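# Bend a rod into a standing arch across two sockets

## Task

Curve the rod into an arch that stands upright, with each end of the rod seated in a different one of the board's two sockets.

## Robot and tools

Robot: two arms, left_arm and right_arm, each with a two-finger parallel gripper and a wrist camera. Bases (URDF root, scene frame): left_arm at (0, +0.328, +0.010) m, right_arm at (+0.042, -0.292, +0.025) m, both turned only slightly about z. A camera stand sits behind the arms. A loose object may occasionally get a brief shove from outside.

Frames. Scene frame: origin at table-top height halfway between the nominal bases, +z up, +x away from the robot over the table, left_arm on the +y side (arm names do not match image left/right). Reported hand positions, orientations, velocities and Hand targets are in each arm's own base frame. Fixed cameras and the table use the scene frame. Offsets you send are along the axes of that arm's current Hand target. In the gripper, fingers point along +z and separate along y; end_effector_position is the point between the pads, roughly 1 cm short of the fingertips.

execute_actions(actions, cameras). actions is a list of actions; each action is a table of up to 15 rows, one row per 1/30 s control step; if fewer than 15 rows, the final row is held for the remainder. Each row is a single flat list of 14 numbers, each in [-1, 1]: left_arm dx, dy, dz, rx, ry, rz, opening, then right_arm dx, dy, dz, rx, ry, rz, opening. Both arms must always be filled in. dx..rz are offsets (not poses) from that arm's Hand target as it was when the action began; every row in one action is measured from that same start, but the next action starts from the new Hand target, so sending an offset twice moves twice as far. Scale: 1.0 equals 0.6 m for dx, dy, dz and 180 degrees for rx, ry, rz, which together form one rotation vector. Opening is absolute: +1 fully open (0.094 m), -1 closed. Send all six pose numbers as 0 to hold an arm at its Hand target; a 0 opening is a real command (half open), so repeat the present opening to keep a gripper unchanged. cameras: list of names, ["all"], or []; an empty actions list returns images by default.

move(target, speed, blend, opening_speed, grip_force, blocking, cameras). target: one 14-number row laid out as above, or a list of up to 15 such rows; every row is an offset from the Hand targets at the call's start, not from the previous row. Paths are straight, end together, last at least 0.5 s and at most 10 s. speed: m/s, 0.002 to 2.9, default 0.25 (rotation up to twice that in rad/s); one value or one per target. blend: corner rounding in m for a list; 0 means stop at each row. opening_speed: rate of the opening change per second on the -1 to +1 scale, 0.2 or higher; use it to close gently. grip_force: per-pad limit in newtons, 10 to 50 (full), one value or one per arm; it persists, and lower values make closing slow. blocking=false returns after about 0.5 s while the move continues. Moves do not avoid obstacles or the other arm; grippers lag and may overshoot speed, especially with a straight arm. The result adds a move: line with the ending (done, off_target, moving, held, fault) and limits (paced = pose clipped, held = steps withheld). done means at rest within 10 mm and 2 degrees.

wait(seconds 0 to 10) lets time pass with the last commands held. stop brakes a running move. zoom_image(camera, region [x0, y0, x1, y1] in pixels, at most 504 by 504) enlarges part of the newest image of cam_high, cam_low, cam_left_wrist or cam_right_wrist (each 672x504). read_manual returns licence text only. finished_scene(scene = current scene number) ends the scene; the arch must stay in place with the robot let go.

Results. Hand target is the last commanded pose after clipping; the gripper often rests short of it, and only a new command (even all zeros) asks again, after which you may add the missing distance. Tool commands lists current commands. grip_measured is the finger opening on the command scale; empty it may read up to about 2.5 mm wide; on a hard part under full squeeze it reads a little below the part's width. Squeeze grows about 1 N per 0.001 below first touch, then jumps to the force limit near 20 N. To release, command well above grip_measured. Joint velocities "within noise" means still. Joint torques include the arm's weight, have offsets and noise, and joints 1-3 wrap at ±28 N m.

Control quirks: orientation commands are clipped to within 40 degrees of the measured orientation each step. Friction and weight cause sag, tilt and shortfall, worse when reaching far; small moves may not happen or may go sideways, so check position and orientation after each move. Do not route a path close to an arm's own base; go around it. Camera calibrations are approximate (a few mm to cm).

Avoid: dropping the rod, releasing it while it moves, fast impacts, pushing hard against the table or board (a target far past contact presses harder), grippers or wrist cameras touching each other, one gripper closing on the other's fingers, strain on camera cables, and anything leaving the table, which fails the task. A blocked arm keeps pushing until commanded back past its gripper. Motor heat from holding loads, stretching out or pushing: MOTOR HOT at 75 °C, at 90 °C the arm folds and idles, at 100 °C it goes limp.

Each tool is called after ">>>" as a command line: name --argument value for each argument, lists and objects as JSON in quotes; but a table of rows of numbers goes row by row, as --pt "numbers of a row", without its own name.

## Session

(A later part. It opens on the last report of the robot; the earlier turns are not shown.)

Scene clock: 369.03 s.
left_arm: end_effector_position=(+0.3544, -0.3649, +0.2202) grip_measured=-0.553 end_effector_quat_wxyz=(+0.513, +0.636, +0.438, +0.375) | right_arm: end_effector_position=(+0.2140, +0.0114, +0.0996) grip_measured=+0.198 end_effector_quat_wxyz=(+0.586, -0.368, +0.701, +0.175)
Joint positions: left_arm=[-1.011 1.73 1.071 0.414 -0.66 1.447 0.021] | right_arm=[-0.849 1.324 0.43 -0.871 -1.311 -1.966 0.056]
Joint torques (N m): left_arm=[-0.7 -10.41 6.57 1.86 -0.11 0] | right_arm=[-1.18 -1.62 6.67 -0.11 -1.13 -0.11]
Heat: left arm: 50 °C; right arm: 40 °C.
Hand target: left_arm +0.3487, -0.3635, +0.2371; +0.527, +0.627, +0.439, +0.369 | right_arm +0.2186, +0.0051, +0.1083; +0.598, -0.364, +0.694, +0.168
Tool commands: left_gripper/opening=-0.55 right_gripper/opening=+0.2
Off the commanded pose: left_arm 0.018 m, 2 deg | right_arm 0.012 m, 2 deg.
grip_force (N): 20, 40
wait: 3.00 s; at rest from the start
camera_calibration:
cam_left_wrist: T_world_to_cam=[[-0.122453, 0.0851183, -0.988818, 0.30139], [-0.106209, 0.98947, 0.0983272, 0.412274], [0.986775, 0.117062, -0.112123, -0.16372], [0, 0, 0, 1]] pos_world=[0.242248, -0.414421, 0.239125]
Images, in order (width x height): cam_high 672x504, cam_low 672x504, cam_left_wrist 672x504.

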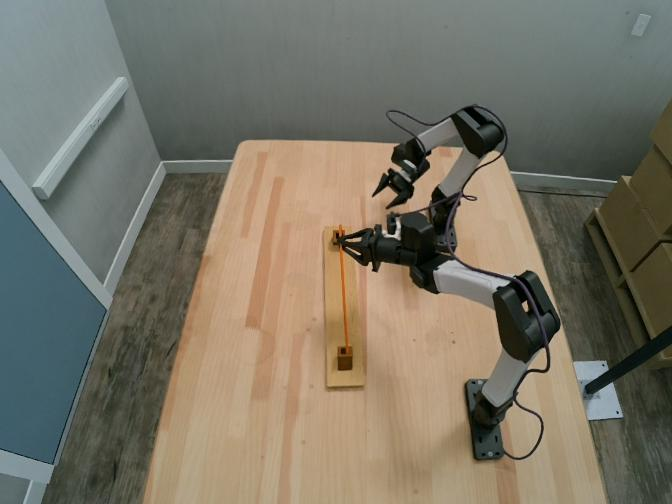

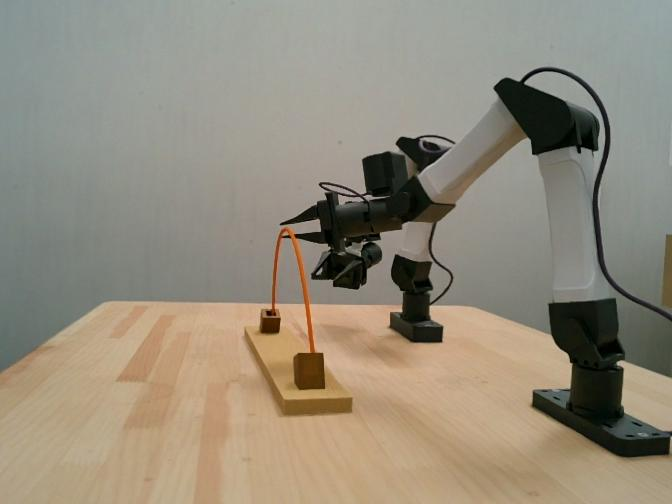

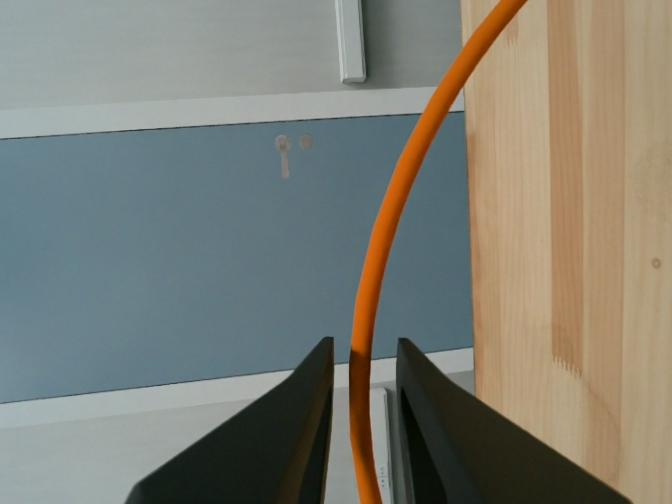

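>>> move --target '[0, 0, 0, 0, 0, 0, 0.3, 0, 0, 0, 0, 0, 0, 0.2]' --speed 0.04 --opening_speed 0.4 --cameras '["cam_left_wrist"]'

>>> move --target '[0, 0, -0.1333, 0, 0, 0, 0.3, 0, 0, 0, 0, 0, 0, 0.2]' --speed 0.06 --cameras '["cam_low", "cam_high", "cam_left_wrist"]'

>>> zoom_image --camera "cam_low" --region '[200, 200, 400, 420]'

>>> zoom_image --camera "cam_high" --region '[300, 210, 390, 390]'

Scene clock: 373.23 s.
left_arm: end_effector_position=(+0.3544, -0.3649, +0.2202) grip_measured=+0.297 end_effector_quat_wxyz=(+0.513, +0.636, +0.438, +0.375) | right_arm: end_effector_position=(+0.2140, +0.0114, +0.0996) grip_measured=+0.198 end_effector_quat_wxyz=(+0.586, -0.368, +0.701, +0.175)
Joint positions: left_arm=[-1.011 1.73 1.071 0.414 -0.66 1.447 0.061] | right_arm=[-0.849 1.324 0.43 -0.871 -1.311 -1.966 0.056]
Joint torques (N m): left_arm=[-0.7 -10.43 6.58 1.86 -0.11 0] | right_arm=[-1.2 -1.62 6.67 -0.11 -1.14 -0.12]
Motor temperatures (°C): left_arm=[22 36 39 49 23 23 23] | right_arm=[26 27 41 35 27 23 23]
Heat: left arm: 49 °C; right arm: 41 °C.
Hand target: left_arm +0.3487, -0.3635, +0.2371; +0.527, +0.627, +0.439, +0.369 | right_arm +0.2186, +0.0051, +0.1083; +0.598, -0.364, +0.694, +0.168
Off the commanded pose: left_arm 0.018 m, 2 deg | right_arm 0.012 m, 2 deg.
grip_force (N): 20, 40
move: off_target (left_arm, right_arm)
camera_calibration:
cam_left_wrist: T_world_to_cam=[[-0.122453, 0.0851183, -0.988818, 0.30139], [-0.106209, 0.98947, 0.0983272, 0.412274], [0.986775, 0.117062, -0.112123, -0.16372], [0, 0, 0, 1]] pos_world=[0.242248, -0.414421, 0.239125]
Images, in order (width x height): cam_left_wrist 672x504.

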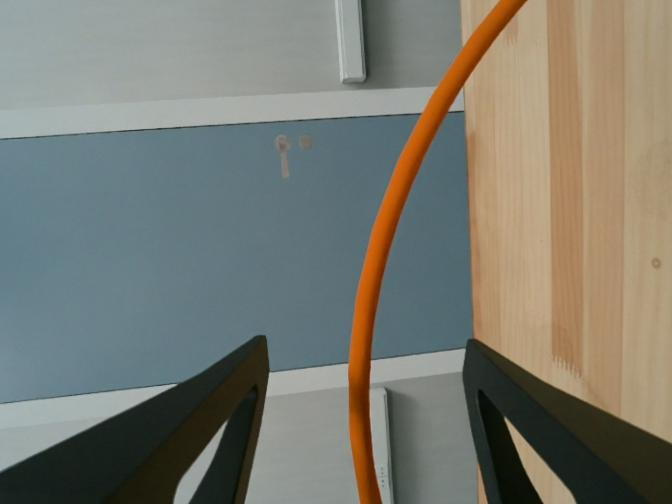

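Scene clock: 375.50 s.
left_arm: end_effector_position=(+0.2766, -0.3434, +0.2396) grip_measured=+0.297 end_effector_quat_wxyz=(+0.519, +0.640, +0.429, +0.370) | right_arm: end_effector_position=(+0.2140, +0.0114, +0.0996) grip_measured=+0.198 end_effector_quat_wxyz=(+0.586, -0.368, +0.701, +0.175)
Joint positions: left_arm=[-1.18 1.485 0.902 0.311 -0.801 1.402 0.061] | right_arm=[-0.849 1.324 0.43 -0.871 -1.311 -1.966 0.056]
Joint torques (N m): left_arm=[-0.58 -7.99 6.65 1.8 -0.32 -0.07] | right_arm=[-1.17 -1.61 6.67 -0.11 -1.14 -0.11]
Heat: left arm: 49 °C; right arm: 41 °C.
Hand target: left_arm +0.2747, -0.3366, +0.2510; +0.527, +0.627, +0.439, +0.369 | right_arm +0.2186, +0.0051, +0.1083; +0.598, -0.364, +0.694, +0.168
Off the commanded pose: left_arm 0.013 m, 2 deg | right_arm 0.012 m, 2 deg.
grip_force (N): 20, 40
move: off_target (left_arm, right_arm)
camera_calibration:
cam_left_wrist: T_world_to_cam=[[-0.115271, 0.0865199, -0.989559, 0.30789], [-0.0831342, 0.991864, 0.0964055, 0.375639], [0.989849, 0.0933789, -0.10714, -0.09738], [0, 0, 0, 1]] pos_world=[0.163111, -0.390128, 0.258029]
Images, in order (width x height): cam_high 672x504, cam_low 672x504, cam_left_wrist 672x504.

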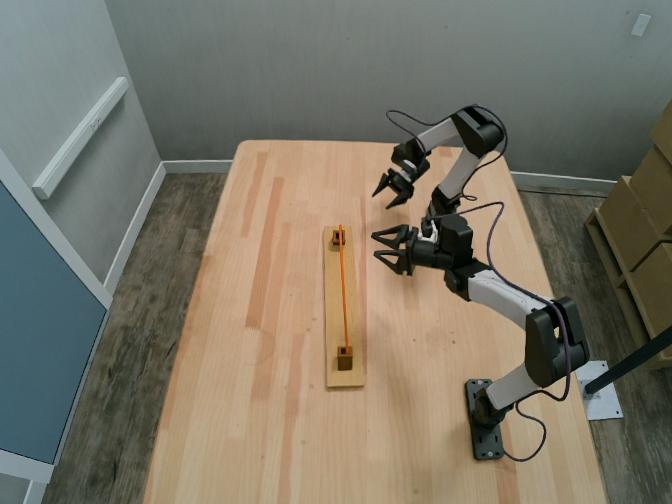

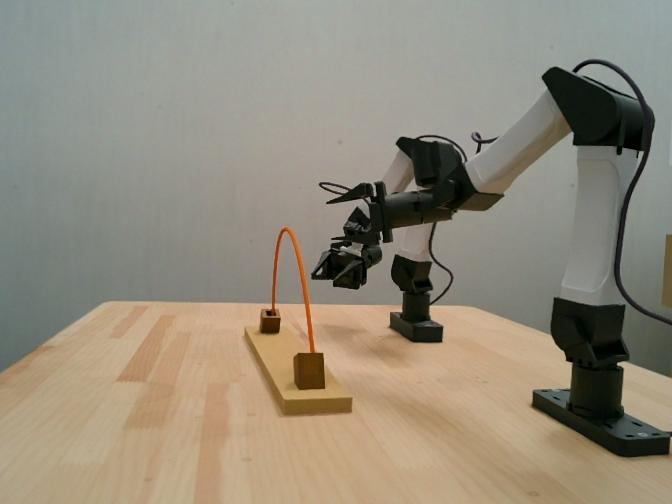

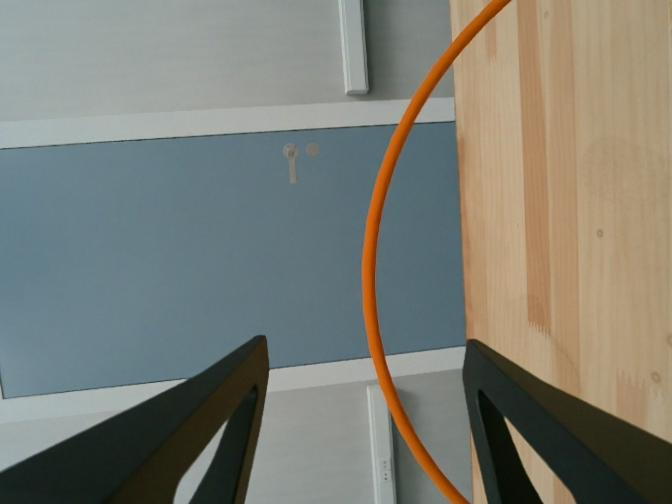

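Scaled by 2.291 from the camera's 672x504 image, which has a finer 960x720 frame.

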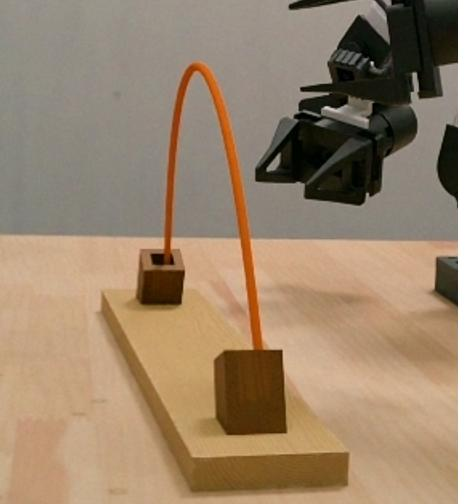

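Scaled by 2.800 from the camera's 672x504 image, which has a finer 960x720 frame.

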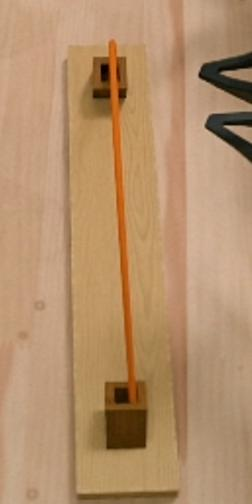

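>>> finished_scene --scene 1

The scene is finished: the task was done.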